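## Task

Place the entire chain bracelet in the front-left compartment of the six-compartment jewelry box, the bangle in the rear-right one, every ring in the rear-centre one and every ear stud in the front-centre one. Each piece has to sit lower than the top edge of the dividers. Rear means the hinge side, and left/right are judged by someone standing at the front looking toward the hinge. The box must end up upright on the table.

## Robot and tools

Robot: two yam_ultra arms, left_arm and right_arm, each with a two-finger parallel gripper and a wrist camera. Base positions in the scene frame: left_arm at (-0.051, +0.330, 0) m, right_arm at (+0.031, -0.246, 0) m, each yawed very slightly. A two-camera stand sits behind the arms. Loose objects may occasionally get nudged by an outside disturbance.

Frames. Scene frame: origin at table height midway between the nominal bases, +z up, +x out across the table, left_arm on the +y side (image left/right is unrelated). Each arm reports its gripper pose (end_effector_position in metres, end_effector_quat_wxyz) in its own base frame; fixed cameras and the table use the scene frame. Reported poses can be off by a few centimetres, more when reaching far. The gripper's fingers point along its +z and close along its y; the reported point lies between the pads, about 1 cm short of the tips.

Command rows. Every motion argument uses rows of 14 numbers, each in [-1, 1]: left_arm dx, dy, dz, rx, ry, rz, opening, then the same seven for right_arm, always all 14 even if one arm stays still. dx..rz are offsets, not poses: they are measured along that arm's own base axes from the arm's Hand target as it stood when the action or move began, and rotation is about that target point. Scale: 1.0 = 0.6 m or 180 degrees; rx, ry, rz form a single rotation vector. If the translation vector is longer than 1.0 it may be shortened. Opening is absolute: +1 fully open (0.094 m), -1 closed. To leave a gripper unchanged, resend its current command (a 0 means half open). Zeros for all six pose numbers re-request the current Hand target.

execute_actions(actions, cameras): actions is a list of actions; each action is up to 15 rows, one per 1/30 s step, the last row repeating to fill 15 steps. All rows of one action count from that action's starting target, so repeating an offset in a new action moves further. Images come only when actions is empty or cameras requests them; an empty list also reports the scene number and task.

move(target, speed, blend, opening_speed, grip_force, blocking, cameras): straight-line paths toward one row or a list of up to 15 rows; every row in the list counts from the same starting Hand targets, not from the previous row. speed is m/s, 0.002 to 2.9 (default 0.25), rotations up to twice that in rad/s; one value or one per target. blend (m) rounds corners in a list; 0 stops at each. opening_speed (at least 0.2 per second on the -1..1 scale) closes fingers gradually. grip_force sets a per-pad limit of about 10 to 50 N (50 is full) per arm and persists; low forces close slowly. Paths last 0.5 to 10 s and avoid nothing, including the other arm. Faster moves lag, stray and hit harder. Route around an arm's own base rather than close past it. The result adds a move: line (done, off_target, moving, held, fault; limits=paced or held).

wait(seconds 0-10) lets time run with commands held. stop brakes a running move. zoom_image(camera, region [x0,y0,x1,y1], max 504x504) enlarges part of the newest image. Cameras: cam_head_left, cam_head_right, cam_high, cam_low (896x504), cam_left_wrist, cam_right_wrist (672x504). read_manual gives licence text only. finished_scene(scene) ends the current scene irreversibly.

Reading results. Hand target is the last commanded pose after clipping; orientation commands are clipped to within 40 degrees of the measured one each step. Grippers often rest a few cm short of the target from friction and weight; resend or add the missing distance. grip_measured uses the opening scale, reads slightly wide when empty, and narrower than a hard object when squeezed; it tracks your command, so it does not reveal contact. grip_effort_nm is the gripper motor's averaged effort (negative closing), not pad force, and does not return to zero at rest. Joint torques include gravity, have offsets and noise, and joints 1-3 wrap at ±28 N m. Joint velocities may be reported as within noise.

Cautions. Do not drop items, release moving parts, slam, or push hard; never let anything leave the table, and do not hit fixed or heavy objects. Keep the arms, grippers and wrist cameras from touching each other, and do not grip the other arm's fingers; avoid straining the camera cables. A blocked arm keeps pushing until commanded back beyond its gripper. Holding loads, staying stretched out or pushing at unreachable poses heats motors: MOTOR HOT at 75 °C, at 90 °C the arm folds and idles for the scene, at 100 °C it goes limp. Close slowly on fragile items.

Each tool is called after "Request:" as name(argument=value, ...) on one line, values as JSON.

## Session

Request:
execute_actions(actions=[], cameras=["cam_high", "cam_low", "cam_head_left", "cam_left_wrist", "cam_right_wrist"])

Scene clock: 0.00 s.
left_arm: end_effector_position=(+0.3826, +0.0096, +0.1444) grip_measured=+1.000 grip_effort_nm=n/a end_effector_quat_wxyz=(+0.687, -0.071, +0.722, +0.048) | right_arm: end_effector_position=(+0.3748, -0.0253, +0.1387) grip_measured=+1.000 grip_effort_nm=n/a end_effector_quat_wxyz=(+0.676, +0.088, +0.730, -0.044)
Joint positions: left_arm=[-0.105 1.577 0.236 1.287 -0.272 -0.044 0.094] | right_arm=[0.034 1.533 0.209 1.239 0.219 0.074 0.094]
Joint velocities: within noise
Joint torques (N m): no reading
Heat: left arm: 30 °C; right arm: 29 °C.
Hand target: left_arm +0.3828, +0.0096, +0.1426; +0.683, -0.071, +0.725, +0.048 | right_arm +0.3759, -0.0253, +0.1413; +0.678, +0.089, +0.728, -0.044
Tool commands: left_gripper/opening=+1.0 right_gripper/opening=+1.0
Images, in order (width x height): cam_head_left 896x504, cam_high 896x504, cam_low 896x504, cam_left_wrist 672x504, cam_right_wrist 672x504.

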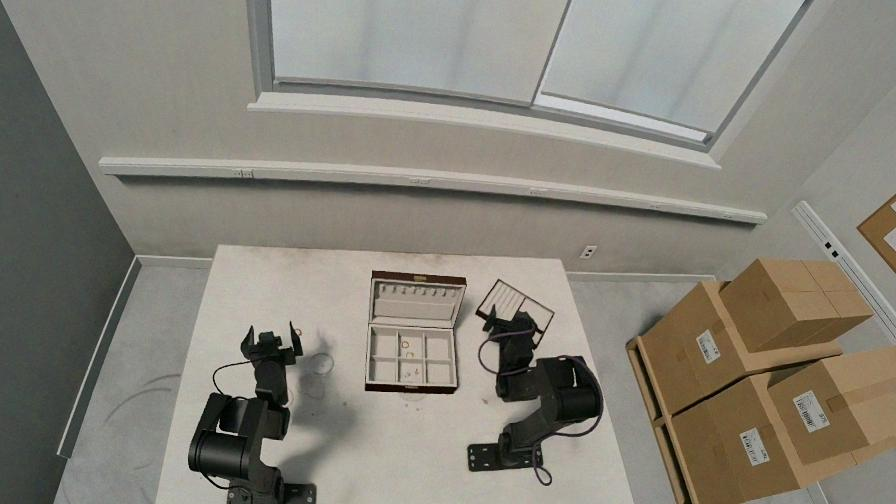

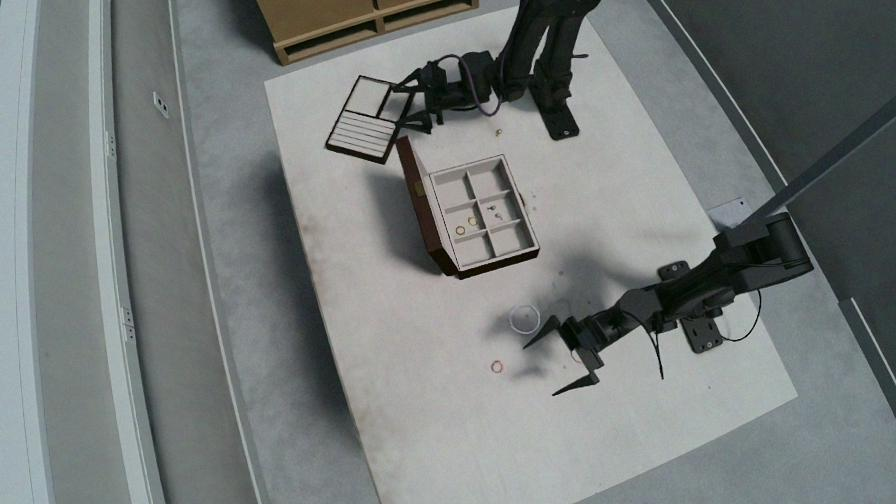

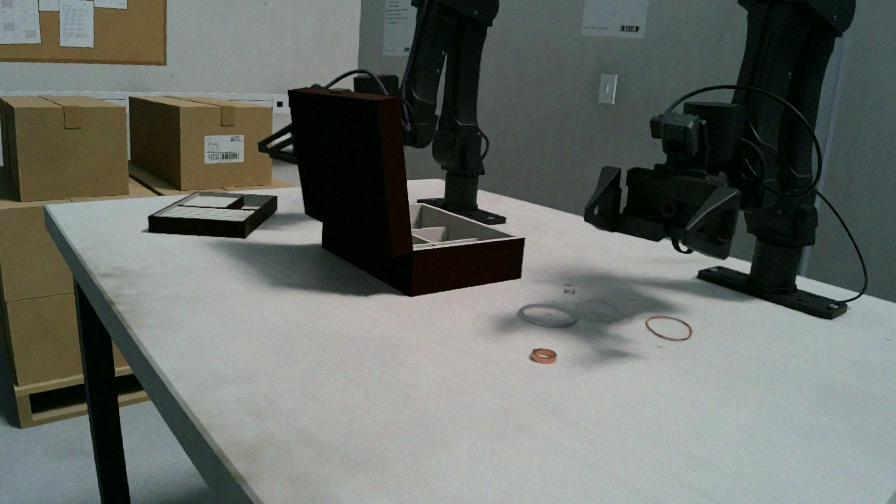

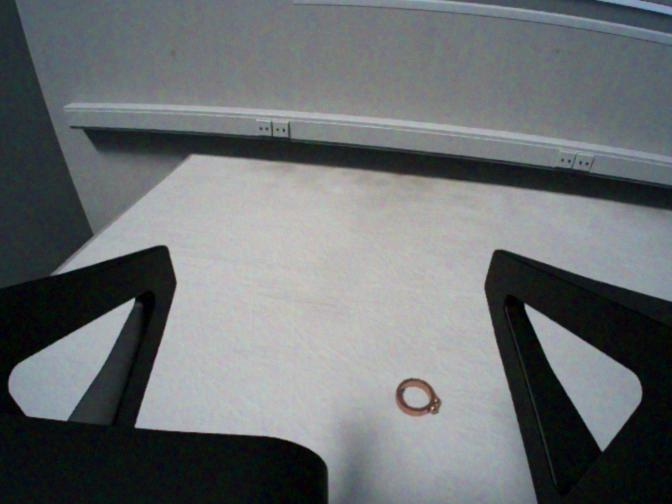

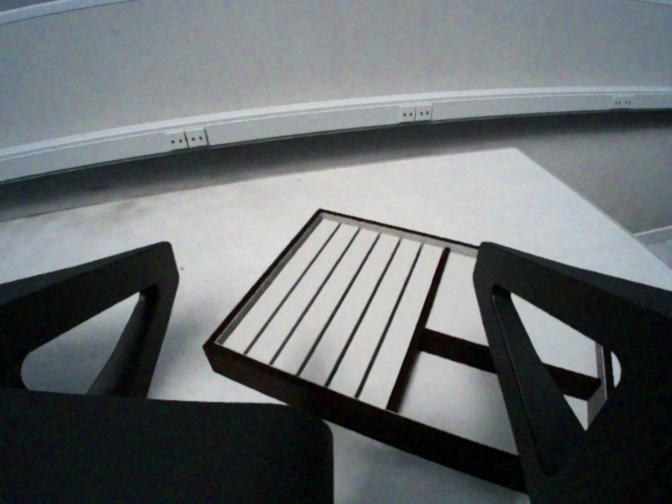

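Request:
zoom_image(camera="cam_high", region=[400, 110, 620, 290])

Request:
zoom_image(camera="cam_high", region=[460, 240, 740, 440])

Request:
zoom_image(camera="cam_head_left", region=[350, 260, 570, 420])

Scaled by 2.291 from the camera's 896x504 image, which has a finer 1280x720 frame.

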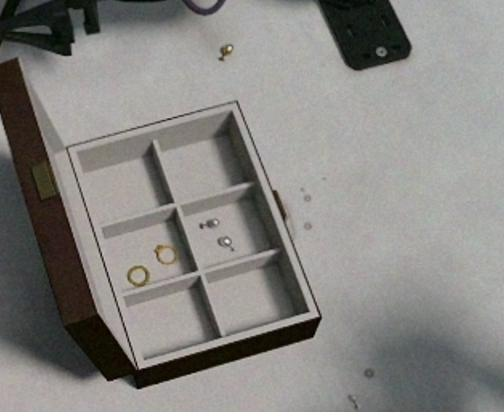

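Scaled by 1.800 from the camera's 896x504 image, which has a finer 1280x720 frame.

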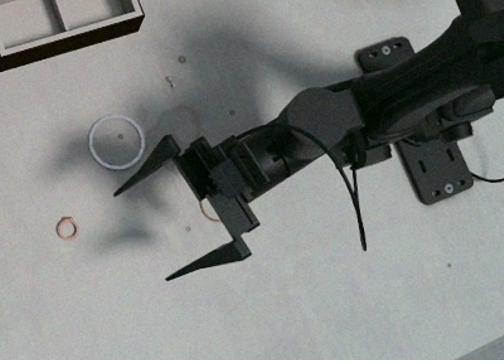

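Scaled by 2.291 from the camera's 896x504 image, which has a finer 1280x720 frame.

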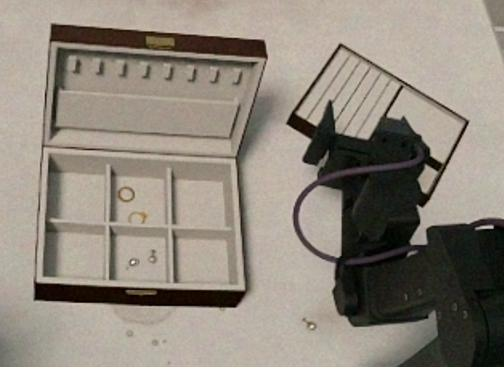

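Request:
move(target=[[-0.06,-0.03,0.07,-0.0087,0.15,-0.027,1,-0.2098,-0.0078,0.1645,-0.0413,0.1462,0.1248,1],[-0.1047,-0.066,0.0957,-0.0173,0.2995,-0.054,1,-0.2598,0.3088,0.1312,-0.0826,0.2925,0.2496,1]], speed=0.25, blend=0.03, grip_force=20, cameras=["cam_left_wrist", "cam_right_wrist"])

Scene clock: 40.03 s.
left_arm: end_effector_position=(+0.3187, -0.0259, +0.1976) grip_measured=+1.000 grip_effort_nm=0.02 end_effector_quat_wxyz=(+0.285, -0.002, +0.959, +0.006) | right_arm: end_effector_position=(+0.2184, +0.1577, +0.2091) grip_measured=+1.000 grip_effort_nm=-0.01 end_effector_quat_wxyz=(+0.258, -0.298, +0.915, +0.086)
Joint positions: left_arm=[-0.132 1.243 1.159 -0.915 -0.085 -0.11 0.094] | right_arm=[0.614 1.083 1.128 -1.065 -0.011 -0.013 0.094]
Joint torques (N m): left_arm=[-0.62 -4.07 11.74 1.06 0.07 -0.07] | right_arm=[0.7 -2 11.29 0.89 0.05 0.08]
Heat: left arm: 32 °C; right arm: 31 °C.
Hand target: left_arm +0.3201, -0.0300, +0.2001; +0.281, +0.000, +0.960, +0.000 | right_arm +0.2200, +0.1600, +0.2201; +0.266, -0.297, +0.913, +0.087
Off the commanded pose: left_arm 0.005 m, 1 deg | right_arm 0.011 m, 1 deg.
grip_force (N): 20, 20
move: off_target (right_arm)
Images, in order (width x height): cam_left_wrist 672x504, cam_right_wrist 672x504.

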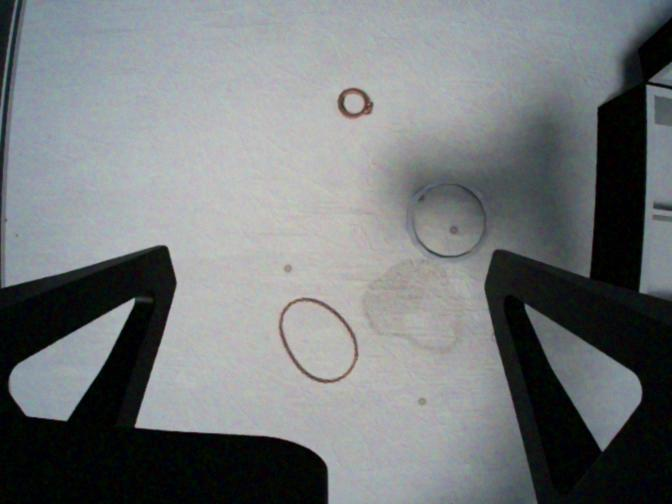

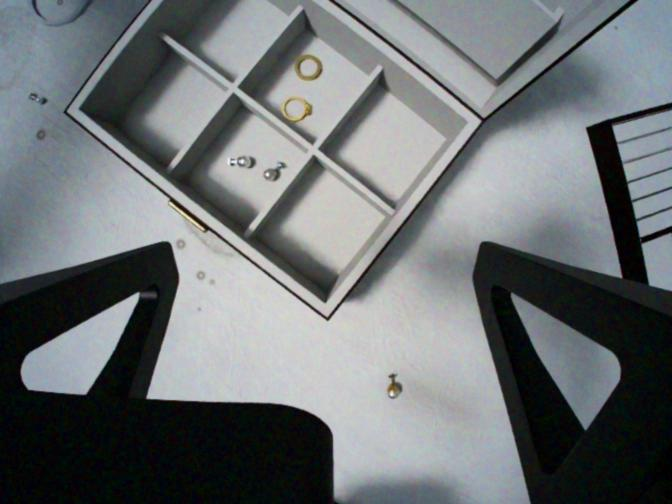

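Request:
move(target=[0,0,0,0,0,0,-0.36,-0.09,-0.17,-0.1835,-0.106,0.1454,-0.0003,-0.36], speed=0.2, cameras=["cam_right_wrist"])

Scene clock: 146.47 s.
left_arm: end_effector_position=(+0.3186, -0.0259, +0.1975) grip_measured=-0.358 grip_effort_nm=-0.10 end_effector_quat_wxyz=(+0.284, -0.002, +0.959, +0.006) | right_arm: end_effector_position=(+0.1719, +0.0628, +0.1157) grip_measured=-0.358 grip_effort_nm=-0.11 end_effector_quat_wxyz=(+0.019, -0.310, +0.951, +0.003)
Joint positions: left_arm=[-0.132 1.243 1.159 -0.915 -0.085 -0.11 0.03] | right_arm=[0.339 1.189 0.959 -1.303 -0.005 -0.291 0.03]
Joint torques (N m): left_arm=[-0.7 -4.05 11.75 1.05 0.06 -0.03] | right_arm=[-0.7 -2.25 5.38 0.09 0.03 -0.04]
Heat: left arm: 33 °C; right arm: 35 °C.
Hand target: left_arm +0.3200, -0.0299, +0.2000; +0.281, +0.000, +0.960, +0.000 | right_arm +0.1659, +0.0580, +0.1100; +0.001, -0.309, +0.951, +0.000
Off the commanded pose: left_arm 0.005 m, 1 deg | right_arm 0.010 m, 2 deg.
grip_force (N): 20, 20
move: done
Images, in order (width x height): cam_right_wrist 672x504.

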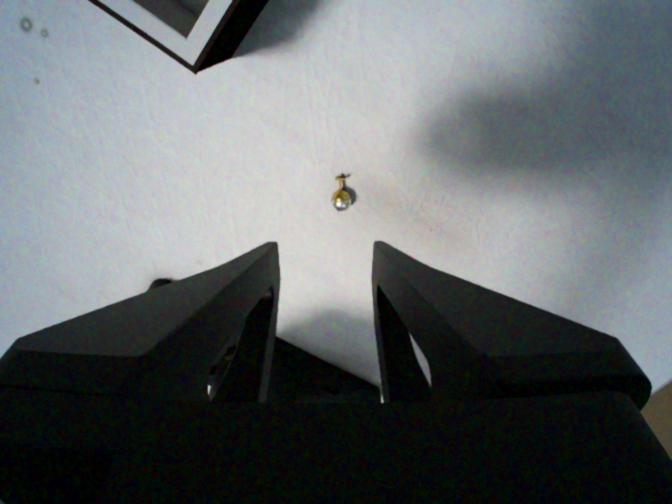

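Request:
move(target=[0,0,0,0,0,0,-0.36,-0.0175,-0.029,-0.105,0,0,0,-0.36], speed=0.12, cameras=["cam_right_wrist"])

Scene clock: 161.53 s.
left_arm: end_effector_position=(+0.3186, -0.0259, +0.1975) grip_measured=-0.358 grip_effort_nm=-0.11 end_effector_quat_wxyz=(+0.284, -0.002, +0.959, +0.006) | right_arm: end_effector_position=(+0.1546, +0.0421, +0.0483) grip_measured=-0.358 grip_effort_nm=-0.12 end_effector_quat_wxyz=(-0.010, -0.309, +0.951, +0.002)
Joint positions: left_arm=[-0.132 1.243 1.159 -0.915 -0.085 -0.11 0.03] | right_arm=[0.258 1.189 0.689 -1.091 -0.002 -0.371 0.03]
Joint torques (N m): left_arm=[-0.55 -4.05 11.79 1.05 0.08 -0.03] | right_arm=[-0.68 -4.52 5.03 0.28 -0.01 -0.05]
Heat: left arm: 34 °C; right arm: 33 °C.
Hand target: left_arm +0.3200, -0.0299, +0.2000; +0.281, +0.000, +0.960, +0.000 | right_arm +0.1554, +0.0406, +0.0470; +0.001, -0.309, +0.951, +0.000
Off the commanded pose: left_arm 0.005 m, 1 deg | right_arm 0.002 m, 1 deg.
grip_force (N): 20, 20
move: done
Images, in order (width x height): cam_right_wrist 672x504.

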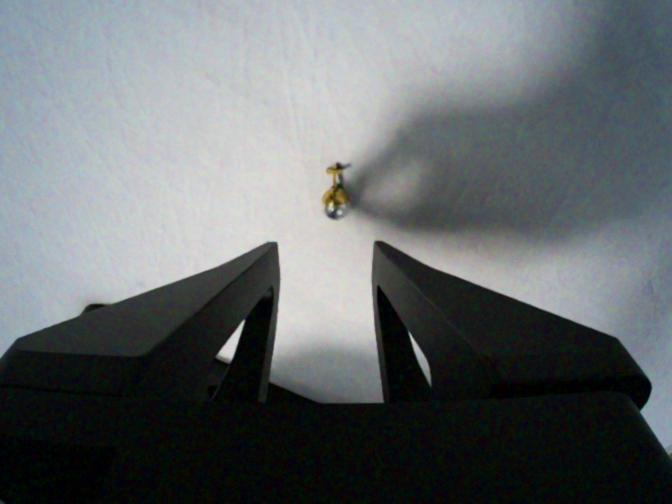

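Request:
move(target=[0,0,0,0,0,0,-0.36,0.003,-0.002,-0.0545,0,0,0,-0.36], speed=0.08)

Request:
move(target=[0,0,0,0,0,0,-0.36,0,0,0,0,0,0,-0.93], speed=0.05, opening_speed=0.4, cameras=["cam_right_wrist"])

Scene clock: 174.03 s.
left_arm: end_effector_position=(+0.3186, -0.0259, +0.1975) grip_measured=-0.358 grip_effort_nm=-0.10 end_effector_quat_wxyz=(+0.284, -0.002, +0.959, +0.006) | right_arm: end_effector_position=(+0.1588, +0.0417, +0.0198) grip_measured=-0.358 grip_effort_nm=-0.12 end_effector_quat_wxyz=(+0.005, -0.310, +0.951, +0.001)
Joint positions: left_arm=[-0.132 1.243 1.159 -0.915 -0.085 -0.11 0.03] | right_arm=[0.248 1.217 0.587 -0.93 -0.002 -0.381 0.03]
Joint torques (N m): left_arm=[-0.5 -4.07 11.7 1.06 0.05 -0.03] | right_arm=[-0.75 -1.81 4.88 0.33 -0.02 -0.04]
Heat: left arm: 34 °C; right arm: 32 °C.
Hand target: left_arm +0.3200, -0.0299, +0.2000; +0.281, +0.000, +0.960, +0.000 | right_arm +0.1573, +0.0394, +0.0143; +0.001, -0.309, +0.951, +0.000
Off the commanded pose: left_arm 0.005 m, 1 deg | right_arm 0.006 m, 0 deg.
grip_force (N): 20, 20
move: done

Scene clock: 176.60 s.
left_arm: end_effector_position=(+0.3186, -0.0259, +0.1975) grip_measured=-0.358 grip_effort_nm=-0.11 end_effector_quat_wxyz=(+0.284, -0.002, +0.959, +0.006) | right_arm: end_effector_position=(+0.1595, +0.0402, +0.0201) grip_measured=-0.926 grip_effort_nm=-0.22 end_effector_quat_wxyz=(+0.005, -0.310, +0.951, -0.004)
Joint positions: left_arm=[-0.132 1.243 1.159 -0.915 -0.085 -0.11 0.03] | right_arm=[0.248 1.217 0.588 -0.931 0.007 -0.382 0.003]
Joint torques (N m): left_arm=[-0.54 -4.18 11.71 1.06 0.05 -0.03] | right_arm=[-0.73 -1.84 4.82 0.38 -0.11 -0.04]
Heat: left arm: 34 °C; right arm: 32 °C.
Hand target: left_arm +0.3200, -0.0299, +0.2000; +0.281, +0.000, +0.960, +0.000 | right_arm +0.1573, +0.0394, +0.0143; +0.001, -0.309, +0.951, +0.000
Off the commanded pose: left_arm 0.005 m, 1 deg | right_arm 0.006 m, 1 deg.
grip_force (N): 20, 20
move: done
Images, in order (width x height): cam_right_wrist 672x504.

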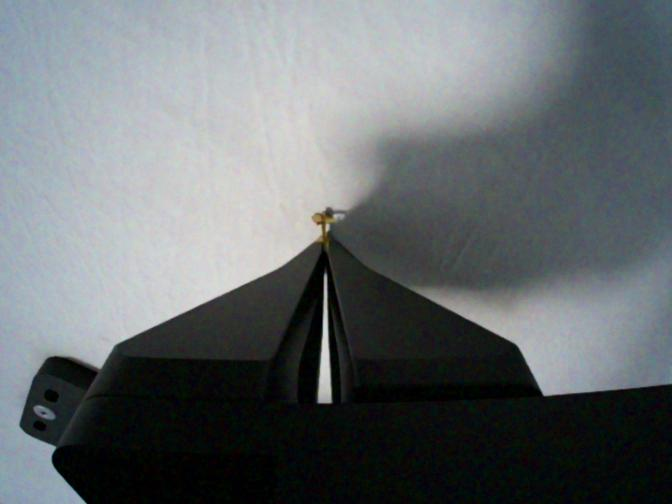

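Request:
zoom_image(camera="cam_right_wrist", region=[260, 170, 420, 310])

Scaled by 3.150 from the camera's 672x504 image, which has a finer 960x720 frame.

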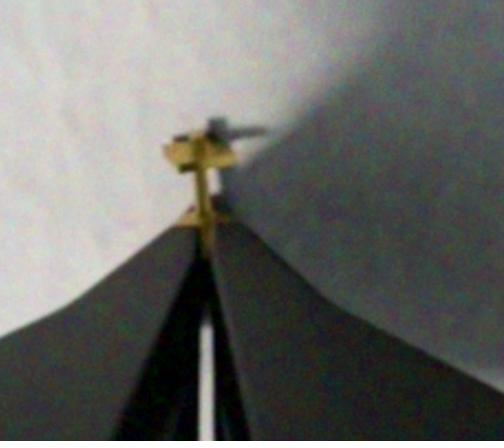

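Request:
move(target=[0,0,0,0,0,0,-0.36,0,0,0,0,0,0,-0.6], speed=0.05, opening_speed=0.6)

Request:
move(target=[0,0,0,0,0,0,-0.36,-0.002,0,-0.015,0,0,0,-0.6], speed=0.05, cameras=["cam_right_wrist"])

Scene clock: 189.83 s.
left_arm: end_effector_position=(+0.3186, -0.0259, +0.1975) grip_measured=-0.358 grip_effort_nm=-0.11 end_effector_quat_wxyz=(+0.284, -0.002, +0.959, +0.006) | right_arm: end_effector_position=(+0.1604, +0.0400, +0.0201) grip_measured=-0.602 grip_effort_nm=0.08 end_effector_quat_wxyz=(+0.007, -0.309, +0.951, -0.004)
Joint positions: left_arm=[-0.132 1.243 1.159 -0.915 -0.085 -0.11 0.03] | right_arm=[0.247 1.217 0.588 -0.928 0.008 -0.382 0.019]
Joint torques (N m): left_arm=[-0.68 -4.05 11.66 1.07 0.06 -0.05] | right_arm=[-0.59 -1.83 4.79 0.33 -0.11 -0.02]
Heat: left arm: 34 °C; right arm: 31 °C.
Hand target: left_arm +0.3200, -0.0299, +0.2000; +0.281, +0.000, +0.960, +0.000 | right_arm +0.1573, +0.0394, +0.0143; +0.001, -0.309, +0.951, +0.000
Off the commanded pose: left_arm 0.005 m, 1 deg | right_arm 0.007 m, 1 deg.
grip_force (N): 20, 20
move: done

Scene clock: 190.57 s.
left_arm: end_effector_position=(+0.3186, -0.0259, +0.1975) grip_measured=-0.358 grip_effort_nm=-0.10 end_effector_quat_wxyz=(+0.284, -0.002, +0.959, +0.006) | right_arm: end_effector_position=(+0.1568, +0.0392, +0.0113) grip_measured=-0.602 grip_effort_nm=0.08 end_effector_quat_wxyz=(+0.001, -0.309, +0.951, -0.004)
Joint positions: left_arm=[-0.132 1.243 1.159 -0.915 -0.085 -0.11 0.03] | right_arm=[0.247 1.231 0.558 -0.895 0.008 -0.382 0.019]
Joint torques (N m): left_arm=[-0.51 -4.14 11.69 1.06 0.06 -0.06] | right_arm=[-0.53 -1.78 4.62 0.44 -0.11 -0.01]
Heat: left arm: 34 °C; right arm: 31 °C.
Hand target: left_arm +0.3200, -0.0299, +0.2000; +0.281, +0.000, +0.960, +0.000 | right_arm +0.1560, +0.0394, +0.0053; +0.001, -0.309, +0.951, +0.000
Off the commanded pose: left_arm 0.005 m, 1 deg | right_arm 0.006 m, 0 deg.
grip_force (N): 20, 20
move: done
Images, in order (width x height): cam_right_wrist 672x504.

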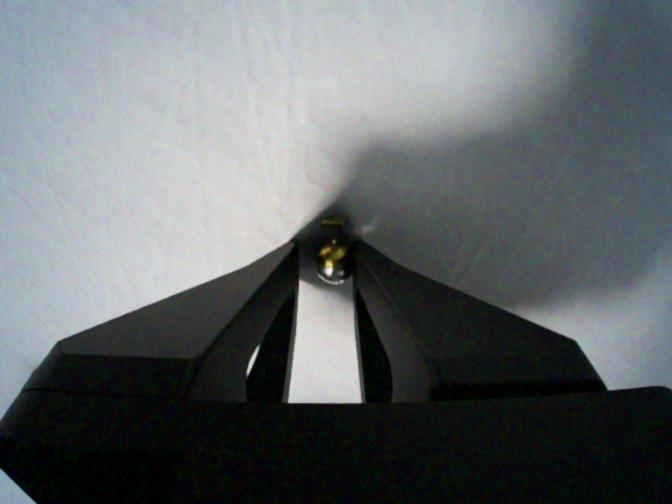

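Request:
move(target=[0,0,0,0,0,0,-0.36,0,0,0,0,0,0,-0.92], speed=0.05, opening_speed=0.4, cameras=["cam_right_wrist"])

Scene clock: 202.67 s.
left_arm: end_effector_position=(+0.3186, -0.0259, +0.1975) grip_measured=-0.358 grip_effort_nm=-0.11 end_effector_quat_wxyz=(+0.284, -0.002, +0.959, +0.006) | right_arm: end_effector_position=(+0.1574, +0.0401, +0.0113) grip_measured=-0.751 grip_effort_nm=-0.49 end_effector_quat_wxyz=(+0.003, -0.309, +0.951, -0.002)
Joint positions: left_arm=[-0.132 1.243 1.159 -0.915 -0.085 -0.11 0.03] | right_arm=[0.247 1.231 0.558 -0.892 0.003 -0.382 0.012]
Joint torques (N m): left_arm=[-0.57 -4.1 11.67 1.1 0.06 -0.05] | right_arm=[-0.54 -1.77 4.59 0.42 -0.07 -0.02]
Heat: left arm: 34 °C; right arm: 31 °C.
Hand target: left_arm +0.3200, -0.0299, +0.2000; +0.281, +0.000, +0.960, +0.000 | right_arm +0.1561, +0.0394, +0.0053; +0.001, -0.309, +0.951, +0.000
Off the commanded pose: left_arm 0.005 m, 1 deg | right_arm 0.006 m, 0 deg.
grip_force (N): 20, 20
move: done
Images, in order (width x height): cam_right_wrist 672x504.

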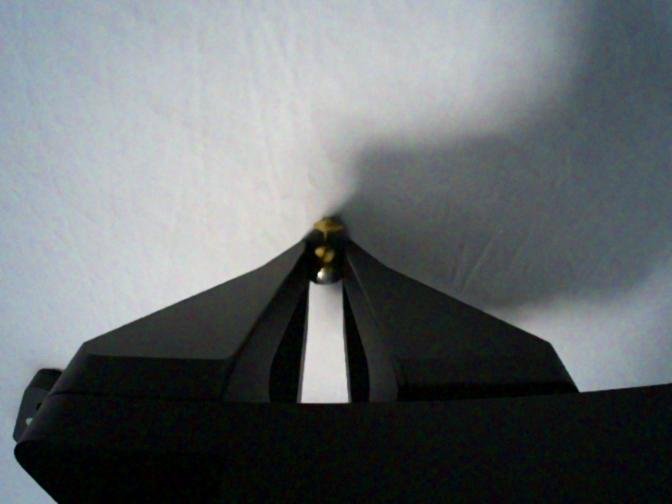

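Request:
move(target=[[0,0,0,0,0,0,-0.36,0,0,0.15,0,0,0,-0.92],[0,0,0,0,0,0,-0.36,0.1158,0.3198,0.1578,0,0.001,-0.2167,-0.92]], speed=0.15, blend=0.03, cameras=["cam_right_wrist"])

Scene clock: 227.33 s.
left_arm: end_effector_position=(+0.3186, -0.0259, +0.1975) grip_measured=-0.358 grip_effort_nm=-0.11 end_effector_quat_wxyz=(+0.284, -0.002, +0.959, +0.006) | right_arm: end_effector_position=(+0.2221, +0.2256, +0.0979) grip_measured=-0.751 grip_effort_nm=-0.49 end_effector_quat_wxyz=(-0.001, +0.025, +1.000, +0.001)
Joint positions: left_arm=[-0.132 1.243 1.159 -0.915 -0.085 -0.11 0.03] | right_arm=[0.788 1.748 1.388 -1.211 -0.004 0.838 0.012]
Joint torques (N m): left_arm=[-0.57 -4.1 11.73 1.05 0.06 -0.05] | right_arm=[0.54 -6.42 10.13 0.02 0 0.12]
Heat: left arm: 34 °C; right arm: 31 °C.
Hand target: left_arm +0.3200, -0.0299, +0.2001; +0.281, +0.000, +0.960, +0.000 | right_arm +0.2255, +0.2313, +0.1000; -0.001, +0.026, +1.000, +0.000
Off the commanded pose: left_arm 0.005 m, 1 deg | right_arm 0.007 m, 0 deg.
grip_force (N): 20, 20
move: done
Images, in order (width x height): cam_right_wrist 672x504.

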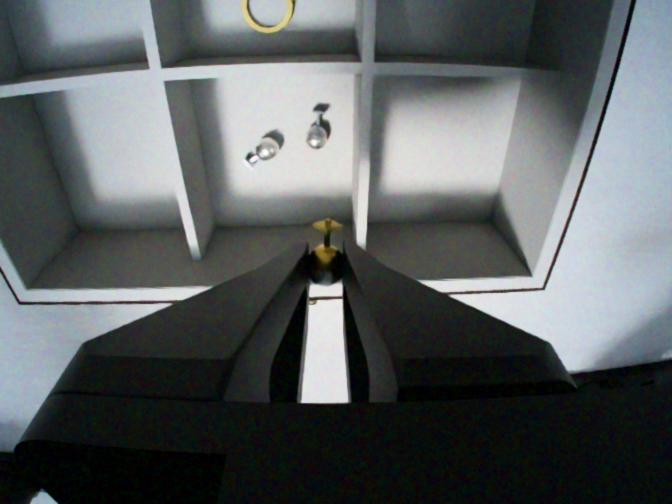

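Request:
move(target=[0,0,0,0,0,0,-0.36,-0.0118,0.0283,-0.08,0,0,0,-0.92], speed=0.1, cameras=["cam_right_wrist"])

Scene clock: 254.37 s.
left_arm: end_effector_position=(+0.3186, -0.0259, +0.1975) grip_measured=-0.358 grip_effort_nm=-0.10 end_effector_quat_wxyz=(+0.284, -0.002, +0.959, +0.006) | right_arm: end_effector_position=(+0.2209, +0.2486, +0.0618) grip_measured=-0.751 grip_effort_nm=-0.49 end_effector_quat_wxyz=(+0.004, +0.025, +1.000, +0.008)
Joint positions: left_arm=[-0.132 1.243 1.159 -0.915 -0.085 -0.11 0.03] | right_arm=[0.839 1.815 1.324 -1.062 -0.004 0.89 0.012]
Joint torques (N m): left_arm=[-0.57 -4.05 11.71 1.07 0.08 -0.05] | right_arm=[0.59 -7.2 5.35 0.33 0 0.09]
Heat: left arm: 35 °C; right arm: 33 °C.
Hand target: left_arm +0.3200, -0.0299, +0.2001; +0.281, +0.000, +0.960, +0.000 | right_arm +0.2184, +0.2484, +0.0519; -0.001, +0.026, +1.000, +0.000
Off the commanded pose: left_arm 0.005 m, 1 deg | right_arm 0.010 m, 1 deg.
grip_force (N): 20, 20
move: done
Images, in order (width x height): cam_right_wrist 672x504.

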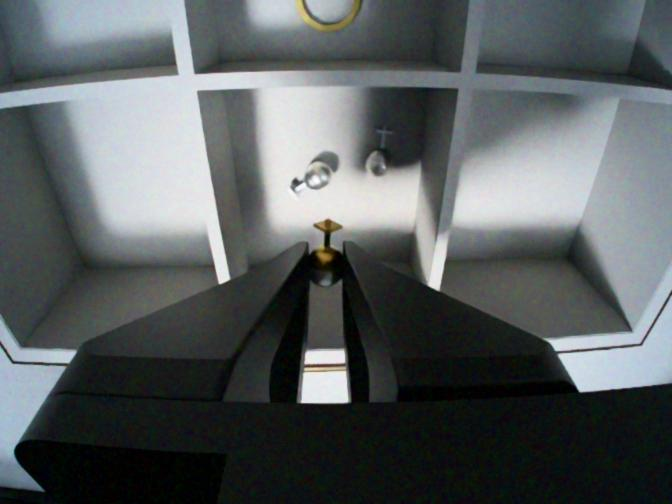

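Request:
move(target=[0,0,0,0,0,0,-0.36,0.0085,0.002,-0.0555,-0.0067,0,0,-0.92], speed=0.08, cameras=["cam_right_wrist"])

Scene clock: 267.87 s.
left_arm: end_effector_position=(+0.3186, -0.0259, +0.1975) grip_measured=-0.358 grip_effort_nm=-0.10 end_effector_quat_wxyz=(+0.284, -0.002, +0.959, +0.006) | right_arm: end_effector_position=(+0.2256, +0.2522, +0.0298) grip_measured=-0.751 grip_effort_nm=-0.49 end_effector_quat_wxyz=(+0.003, +0.026, +1.000, +0.002)
Joint positions: left_arm=[-0.132 1.243 1.159 -0.915 -0.085 -0.11 0.03] | right_arm=[0.839 1.883 1.28 -0.961 0.002 0.89 0.012]
Joint torques (N m): left_arm=[-0.62 -4.11 11.7 1.07 0.08 -0.03] | right_arm=[0.43 -7.36 5.03 0.31 0.1 0.09]
Heat: left arm: 35 °C; right arm: 32 °C.
Hand target: left_arm +0.3200, -0.0299, +0.2001; +0.281, +0.000, +0.960, +0.000 | right_arm +0.2234, +0.2495, +0.0186; +0.000, +0.026, +1.000, -0.010
Off the commanded pose: left_arm 0.005 m, 1 deg | right_arm 0.012 m, 1 deg.
grip_force (N): 20, 20
move: off_target (right_arm)
Images, in order (width x height): cam_right_wrist 672x504.

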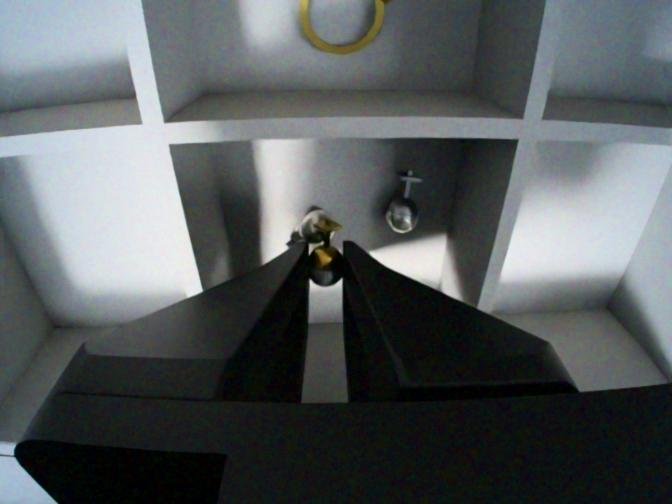

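Request:
move(target=[0,0,0,0,0,0,-0.36,-0.002,-0.0175,0.004,-0.0139,0,0,-0.92], speed=0.05, cameras=["cam_right_wrist"])

Scene clock: 276.87 s.
left_arm: end_effector_position=(+0.3186, -0.0259, +0.1975) grip_measured=-0.358 grip_effort_nm=-0.10 end_effector_quat_wxyz=(+0.284, -0.002, +0.959, +0.006) | right_arm: end_effector_position=(+0.2278, +0.2474, +0.0298) grip_measured=-0.751 grip_effort_nm=-0.49 end_effector_quat_wxyz=(+0.010, +0.025, +1.000, -0.010)
Joint positions: left_arm=[-0.132 1.243 1.159 -0.915 -0.085 -0.11 0.03] | right_arm=[0.839 1.883 1.28 -0.969 0.029 0.89 0.012]
Joint torques (N m): left_arm=[-0.57 -4.14 11.86 1.07 0.08 -0.06] | right_arm=[0.28 -7.73 5.29 -0.03 0.12 0.07]
Heat: left arm: 35 °C; right arm: 32 °C.
Hand target: left_arm +0.3200, -0.0299, +0.2001; +0.281, +0.000, +0.960, +0.000 | right_arm +0.2222, +0.2389, +0.0210; +0.000, +0.026, +0.999, -0.032
Off the commanded pose: left_arm 0.005 m, 1 deg | right_arm 0.013 m, 3 deg.
grip_force (N): 20, 20
move: off_target (right_arm)
Images, in order (width x height): cam_right_wrist 672x504.

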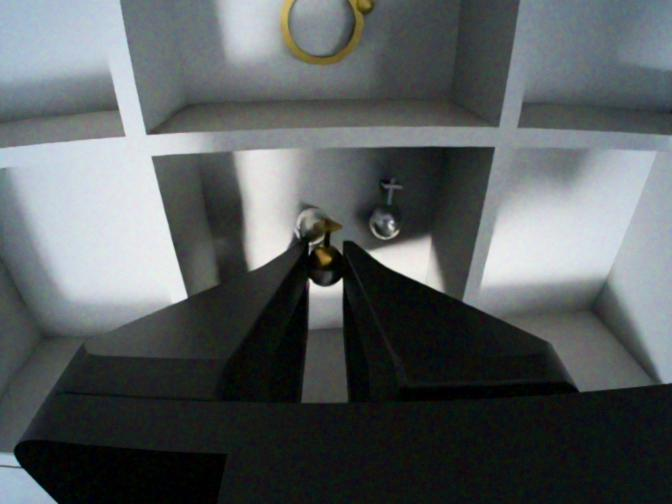

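Request:
move(target=[0,0,0,0,0,0,-0.36,0.001,-0.001,-0.013,0,0,0,-0.92], speed=0.05)

Request:
move(target=[0,0,0,0,0,0,-0.36,0,0,0,0,0,0,-0.65], speed=0.05, opening_speed=0.3, cameras=["cam_right_wrist"])

Scene clock: 286.87 s.
left_arm: end_effector_position=(+0.3186, -0.0259, +0.1975) grip_measured=-0.358 grip_effort_nm=-0.11 end_effector_quat_wxyz=(+0.284, -0.002, +0.959, +0.006) | right_arm: end_effector_position=(+0.2254, +0.2445, +0.0273) grip_measured=-0.751 grip_effort_nm=-0.49 end_effector_quat_wxyz=(+0.007, +0.025, +1.000, -0.014)
Joint positions: left_arm=[-0.132 1.243 1.159 -0.915 -0.085 -0.11 0.03] | right_arm=[0.839 1.883 1.269 -0.97 0.03 0.89 0.012]
Joint torques (N m): left_arm=[-0.57 -4.05 11.75 1.08 0.06 -0.04] | right_arm=[0.01 -6.79 4.53 0.26 0.13 0.06]
Heat: left arm: 35 °C; right arm: 31 °C.
Hand target: left_arm +0.3200, -0.0299, +0.2001; +0.281, +0.000, +0.960, +0.000 | right_arm +0.2228, +0.2383, +0.0132; +0.000, +0.026, +0.999, -0.032
Off the commanded pose: left_arm 0.005 m, 1 deg | right_arm 0.016 m, 2 deg.
grip_force (N): 20, 20
move: off_target (right_arm)

Scene clock: 287.97 s.
left_arm: end_effector_position=(+0.3186, -0.0259, +0.1975) grip_measured=-0.358 grip_effort_nm=-0.11 end_effector_quat_wxyz=(+0.284, -0.002, +0.959, +0.006) | right_arm: end_effector_position=(+0.2254, +0.2445, +0.0273) grip_measured=-0.652 grip_effort_nm=0.09 end_effector_quat_wxyz=(+0.007, +0.025, +1.000, -0.014)
Joint positions: left_arm=[-0.132 1.243 1.159 -0.915 -0.085 -0.11 0.03] | right_arm=[0.839 1.883 1.269 -0.97 0.03 0.89 0.016]
Joint torques (N m): left_arm=[-0.62 -4.07 11.79 1.08 0.08 -0.05] | right_arm=[0.05 -6.76 4.48 0.24 0.13 0.05]
Heat: left arm: 35 °C; right arm: 31 °C.
Hand target: left_arm +0.3200, -0.0299, +0.2001; +0.281, +0.000, +0.960, +0.000 | right_arm +0.2228, +0.2383, +0.0132; +0.000, +0.026, +0.999, -0.032
Off the commanded pose: left_arm 0.005 m, 1 deg | right_arm 0.016 m, 2 deg.
grip_force (N): 20, 20
move: off_target (right_arm)
Images, in order (width x height): cam_right_wrist 672x504.

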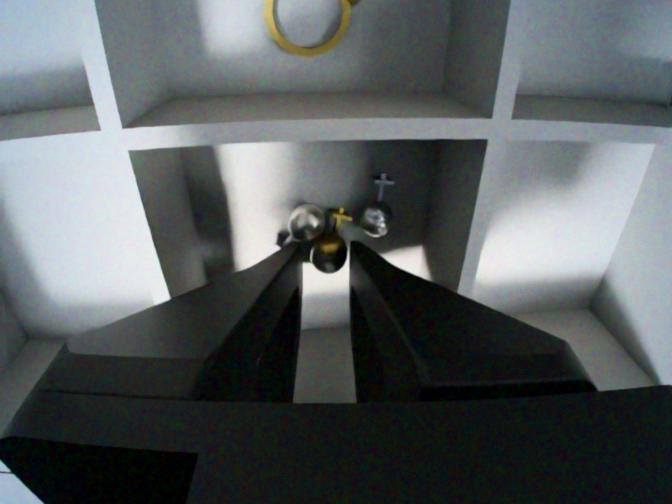

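Request:
move(target=[0,0,0,0,0,0,-0.36, 0,0,0.25,0,0,0,-0.65], speed=0.25, cameras=["cam_right_wrist"])

Scene clock: 334.60 s.
left_arm: end_effector_position=(+0.3186, -0.0259, +0.1975) grip_measured=-0.358 grip_effort_nm=-0.10 end_effector_quat_wxyz=(+0.284, -0.002, +0.959, +0.006) | right_arm: end_effector_position=(+0.2204, +0.2387, +0.1518) grip_measured=-0.652 grip_effort_nm=0.09 end_effector_quat_wxyz=(-0.012, +0.025, +0.999, -0.038)
Joint positions: left_arm=[-0.132 1.243 1.159 -0.915 -0.085 -0.11 0.03] | right_arm=[0.839 1.851 1.727 -1.521 0.03 0.89 0.016]
Joint torques (N m): left_arm=[-0.55 -4.1 11.82 1.04 0.07 -0.05] | right_arm=[0.06 -10.54 9.26 -0.17 0.11 0.06]
Heat: left arm: 36 °C; right arm: 31 °C.
Hand target: left_arm +0.3200, -0.0299, +0.2001; +0.281, +0.000, +0.960, +0.000 | right_arm +0.2228, +0.2383, +0.1632; +0.000, +0.026, +0.999, -0.032
Off the commanded pose: left_arm 0.005 m, 1 deg | right_arm 0.012 m, 2 deg.
grip_force (N): 20, 20
move: off_target (right_arm)
Images, in order (width x height): cam_right_wrist 672x504.

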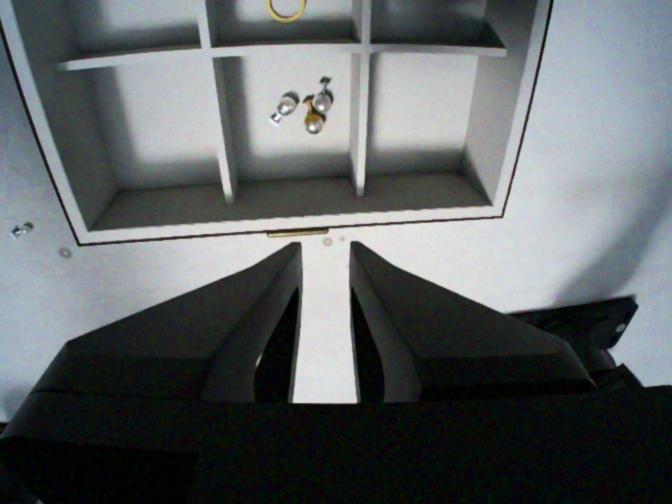

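Request:
zoom_image(camera="cam_right_wrist", region=[0, 190, 90, 260])

Scaled by 5.600 from the camera's 672x504 image, which has a finer 960x720 frame.

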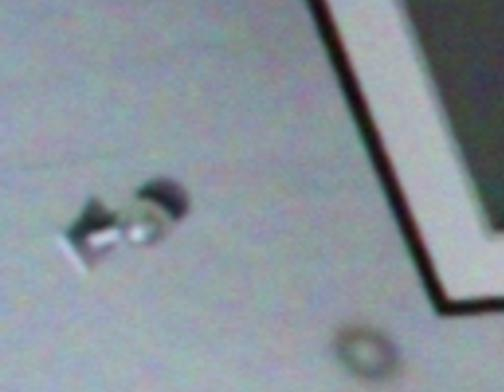

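Request:
move(target=[-0.03,0.1667,0.05,0,0,0,-0.36, -0.0913,0.2928,-0.0637,0.0195,-0.0071,-0.2056,-0.5], speed=0.25, cameras=["cam_right_wrist"])

Scene clock: 388.27 s.
left_arm: end_effector_position=(+0.3006, +0.0708, +0.2273) grip_measured=-0.358 grip_effort_nm=-0.10 end_effector_quat_wxyz=(+0.282, -0.003, +0.959, +0.007) | right_arm: end_effector_position=(+0.1674, +0.4131, +0.1296) grip_measured=-0.502 grip_effort_nm=0.09 end_effector_quat_wxyz=(-0.001, +0.338, +0.941, +0.020)
Joint positions: left_arm=[0.319 1.243 1.284 -1.059 0.156 0.269 0.03] | right_arm=[1.182 2.275 2.275 -1.531 -0.004 1.872 0.023]
Joint torques (N m): left_arm=[0.44 -3.81 11.51 1.02 0.27 0.1] | right_arm=[0.1 -10.36 9.88 -0.04 0.01 0.11]
Heat: left arm: 37 °C; right arm: 33 °C.
Hand target: left_arm +0.3021, +0.0700, +0.2300; +0.281, +0.000, +0.960, +0.000 | right_arm +0.1681, +0.4140, +0.1251; +0.000, +0.342, +0.940, +0.000
Off the commanded pose: left_arm 0.003 m, 1 deg | right_arm 0.005 m, 2 deg.
joint sent to its limit (right arm) — joint 4 (wrist pitch), lower limit. The joint targets still meet the commanded pose.
grip_force (N): 20, 20
move: done
Images, in order (width x height): cam_right_wrist 672x504.

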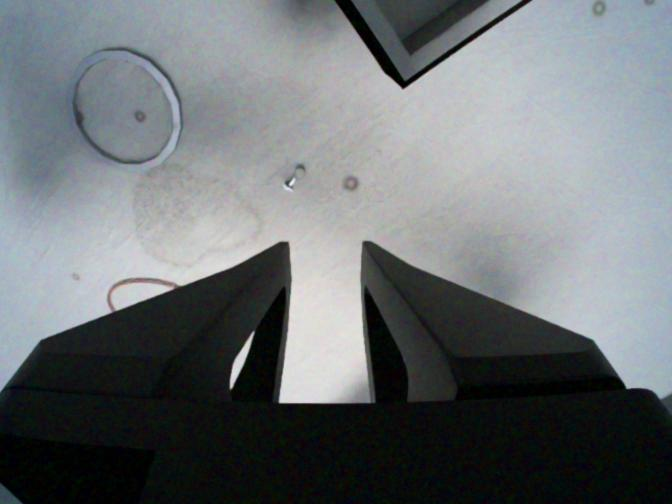

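Request:
zoom_image(camera="cam_right_wrist", region=[265, 145, 335, 205])

Scaled by 7.200 from the camera's 672x504 image, which has a finer 960x720 frame.

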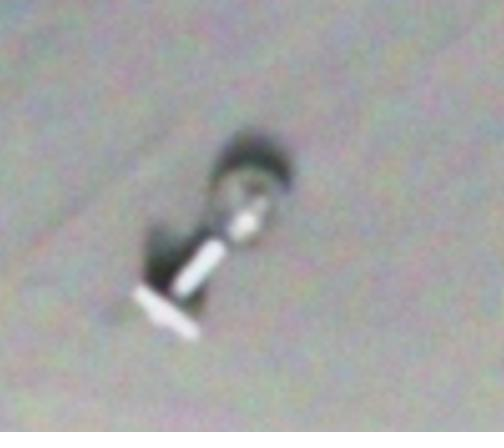

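Request:
move(target=[0,0,0,0,0,0,-0.36, -0.008,0.0493,-0.1085,0,0,0,-0.5], speed=0.2, cameras=["cam_right_wrist"])

Scene clock: 434.93 s.
left_arm: end_effector_position=(+0.3005, +0.0708, +0.2272) grip_measured=-0.358 grip_effort_nm=-0.10 end_effector_quat_wxyz=(+0.282, -0.002, +0.959, +0.007) | right_arm: end_effector_position=(+0.1634, +0.4407, +0.0702) grip_measured=-0.502 grip_effort_nm=0.09 end_effector_quat_wxyz=(-0.002, +0.340, +0.941, +0.005)
Joint positions: left_arm=[0.319 1.243 1.284 -1.06 0.156 0.27 0.03] | right_arm=[1.212 2.412 2.275 -1.424 -0.004 1.905 0.023]
Joint torques (N m): left_arm=[0.49 -3.88 11.47 1.03 0.23 0.08] | right_arm=[0.35 -11.7 7.46 0.24 0.02 0.1]
Heat: left arm: 41 °C; right arm: 34 °C.
Hand target: left_arm +0.3020, +0.0701, +0.2300; +0.280, +0.000, +0.960, +0.000 | right_arm +0.1633, +0.4436, +0.0600; +0.000, +0.342, +0.940, +0.000
Off the commanded pose: left_arm 0.003 m, 1 deg | right_arm 0.011 m, 1 deg.
grip_force (N): 20, 20
move: off_target (right_arm)
Images, in order (width x height): cam_right_wrist 672x504.

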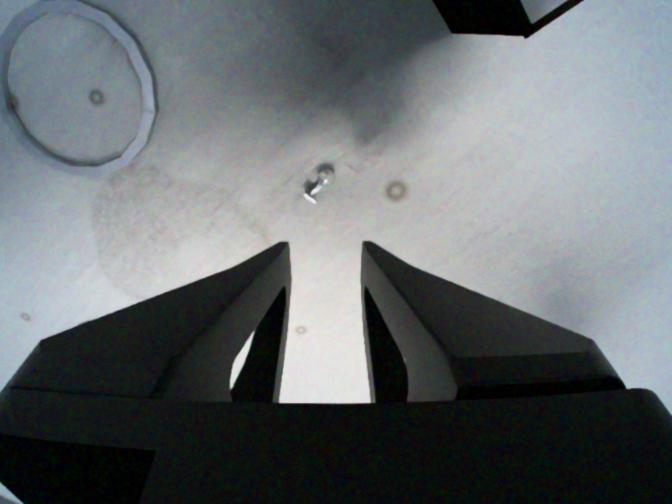

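Request:
move(target=[0,0,0,0,0,0,-0.36, 0.004,-0.004,-0.065,-0.0064,-0.0077,0,-0.5], speed=0.12, cameras=["cam_right_wrist"])

Scene clock: 486.87 s.
left_arm: end_effector_position=(+0.3005, +0.0708, +0.2272) grip_measured=-0.358 grip_effort_nm=-0.10 end_effector_quat_wxyz=(+0.282, -0.002, +0.959, +0.007) | right_arm: end_effector_position=(+0.1688, +0.4447, +0.0397) grip_measured=-0.502 grip_effort_nm=0.08 end_effector_quat_wxyz=(+0.008, +0.342, +0.939, +0.014)
Joint positions: left_arm=[0.319 1.243 1.284 -1.06 0.156 0.27 0.03] | right_arm=[1.212 2.412 2.153 -1.285 0.016 1.91 0.023]
Joint torques (N m): left_arm=[0.5 -3.9 11.41 1.01 0.24 0.07] | right_arm=[0.76 -11.44 5.35 0.27 0.13 0.11]
Heat: left arm: 41 °C; right arm: 34 °C.
Hand target: left_arm +0.3020, +0.0701, +0.2300; +0.280, +0.000, +0.960, +0.000 | right_arm +0.1657, +0.4413, +0.0210; +0.015, +0.342, +0.940, -0.005
Off the commanded pose: left_arm 0.003 m, 1 deg | right_arm 0.019 m, 2 deg.
grip_force (N): 20, 20
move: off_target (right_arm)
Images, in order (width x height): cam_right_wrist 672x504.

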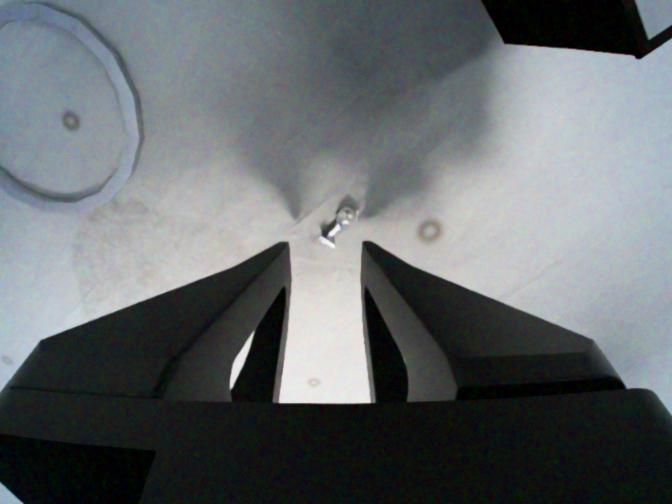

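Request:
move(target=[0,0,0,0,0,0,-0.36, 0,-0.003,-0.042,-0.0067,0.0026,0,-0.5], speed=0.08, cameras=["cam_right_wrist"])

Scene clock: 508.27 s.
left_arm: end_effector_position=(+0.3005, +0.0708, +0.2272) grip_measured=-0.358 grip_effort_nm=-0.10 end_effector_quat_wxyz=(+0.282, -0.002, +0.959, +0.007) | right_arm: end_effector_position=(+0.1690, +0.4445, +0.0215) grip_measured=-0.502 grip_effort_nm=0.08 end_effector_quat_wxyz=(+0.009, +0.342, +0.940, +0.008)
Joint positions: left_arm=[0.319 1.243 1.284 -1.06 0.156 0.27 0.03] | right_arm=[1.212 2.432 2.117 -1.241 0.018 1.91 0.023]
Joint torques (N m): left_arm=[0.46 -3.9 11.45 1.03 0.27 0.09] | right_arm=[0.64 -10.43 4.94 0.32 0.12 0.09]
Heat: left arm: 41 °C; right arm: 34 °C.
Hand target: left_arm +0.3020, +0.0701, +0.2300; +0.280, +0.000, +0.960, +0.000 | right_arm +0.1657, +0.4394, -0.0042; +0.015, +0.342, +0.939, -0.017
Off the commanded pose: left_arm 0.003 m, 1 deg | right_arm 0.026 m, 3 deg.
grip_force (N): 20, 20
move: off_target (right_arm)
Images, in order (width x height): cam_right_wrist 672x504.

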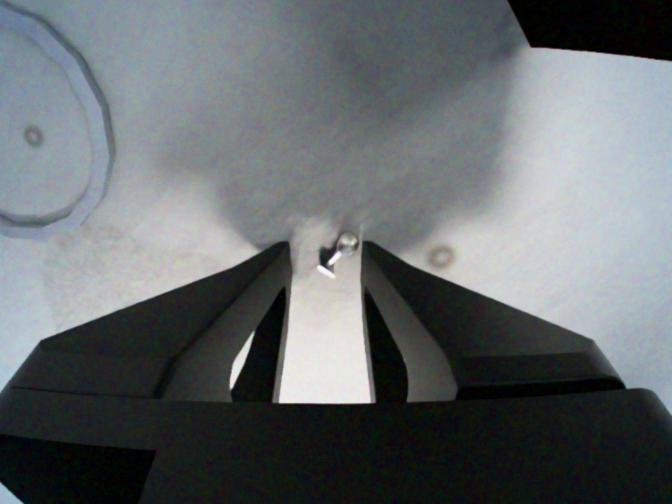

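Request:
move(target=[[0,0,0,0,0,0,-0.36, 0,0,-0.022,0,0,0,-0.5],[0,0,0,0,0,0,-0.36, 0,0,-0.022,0,0,0,-0.92]], speed=0.08, opening_speed=0.3, cameras=["cam_right_wrist"])

Scene clock: 519.30 s.
left_arm: end_effector_position=(+0.3005, +0.0708, +0.2272) grip_measured=-0.358 grip_effort_nm=-0.10 end_effector_quat_wxyz=(+0.282, -0.002, +0.959, +0.007) | right_arm: end_effector_position=(+0.1717, +0.4485, +0.0190) grip_measured=-0.855 grip_effort_nm=-0.46 end_effector_quat_wxyz=(+0.012, +0.342, +0.939, +0.018)
Joint positions: left_arm=[0.319 1.243 1.284 -1.06 0.156 0.27 0.03] | right_arm=[1.212 2.432 2.107 -1.21 0.024 1.91 0.007]
Joint torques (N m): left_arm=[0.55 -3.89 11.41 1.03 0.24 0.1] | right_arm=[0.62 -9.83 2.62 0.5 0.05 0.09]
Heat: left arm: 41 °C; right arm: 35 °C.
Hand target: left_arm +0.3020, +0.0701, +0.2300; +0.280, +0.000, +0.960, +0.000 | right_arm +0.1657, +0.4394, -0.0174; +0.015, +0.342, +0.939, -0.017
Off the commanded pose: left_arm 0.003 m, 1 deg | right_arm 0.038 m, 4 deg.
grip_force (N): 20, 20
move: off_target (right_arm); target 2's new opening was sent with right_arm's hand 0.037 m and 3 deg from that target
Images, in order (width x height): cam_right_wrist 672x504.

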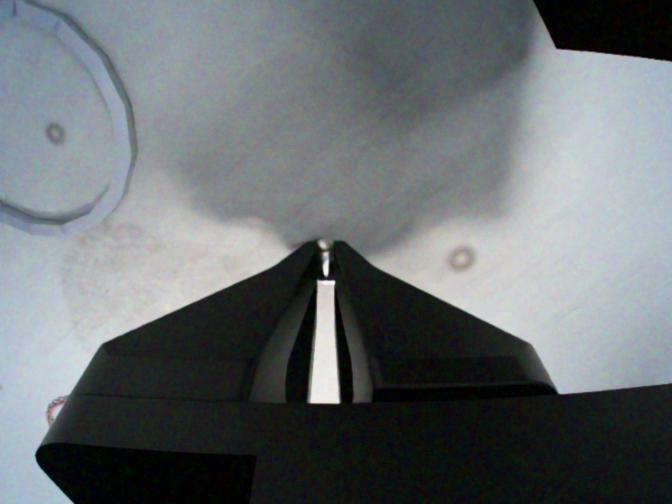

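Request:
zoom_image(camera="cam_right_wrist", region=[285, 220, 370, 300])

Scaled by 5.929 from the camera's 672x504 image, which has a finer 960x720 frame.

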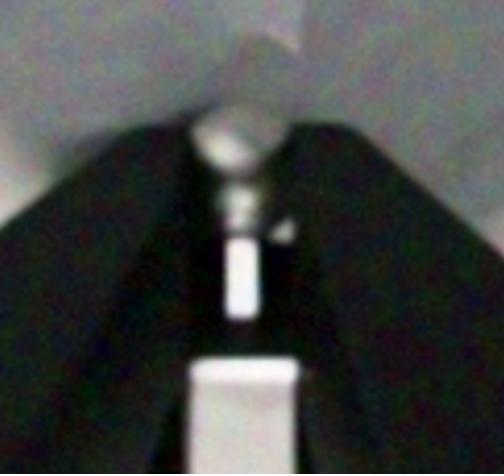

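Request:
move(target=[[0,0,0,0,0,0,-0.36, 0,0,0.1957,0,0,0,-0.92],[0,0,0,0,0,0,-0.36, 0.1047,-0.289,0.1957,0.01126,0.00943,0.2055,-0.92]], speed=0.2, blend=[0.02, 0], cameras=["cam_right_wrist"])

Scene clock: 569.27 s.
left_arm: end_effector_position=(+0.3005, +0.0708, +0.2272) grip_measured=-0.358 grip_effort_nm=-0.10 end_effector_quat_wxyz=(+0.282, -0.002, +0.959, +0.007) | right_arm: end_effector_position=(+0.2278, +0.2670, +0.0901) grip_measured=-0.858 grip_effort_nm=-0.49 end_effector_quat_wxyz=(-0.013, +0.028, +0.999, -0.016)
Joint positions: left_arm=[0.319 1.243 1.284 -1.06 0.156 0.27 0.03] | right_arm=[0.862 1.921 1.577 -1.267 0 0.917 0.007]
Joint torques (N m): left_arm=[0.55 -3.82 11.4 1.03 0.27 0.1] | right_arm=[-0.27 -14.02 5.03 0.22 -0.03 -0.02]
Heat: left arm: 42 °C; right arm: 36 °C.
Hand target: left_arm +0.3020, +0.0701, +0.2300; +0.280, +0.000, +0.960, +0.000 | right_arm +0.2285, +0.2659, +0.1000; +0.000, +0.026, +1.000, +0.000
Off the commanded pose: left_arm 0.003 m, 1 deg | right_arm 0.010 m, 2 deg.
grip_force (N): 20, 20
move: done
Images, in order (width x height): cam_right_wrist 672x504.

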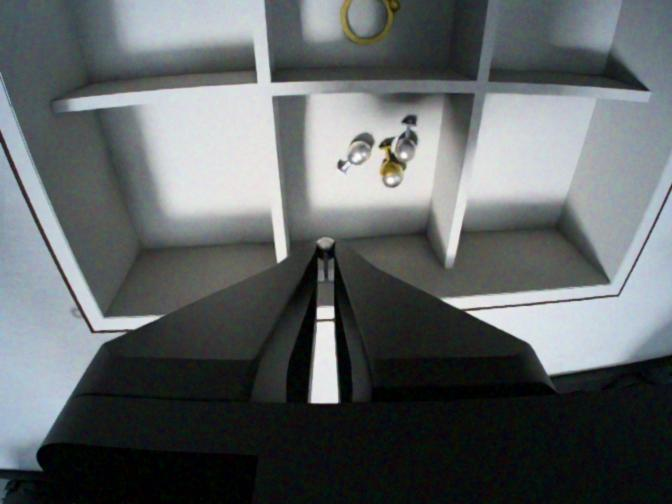

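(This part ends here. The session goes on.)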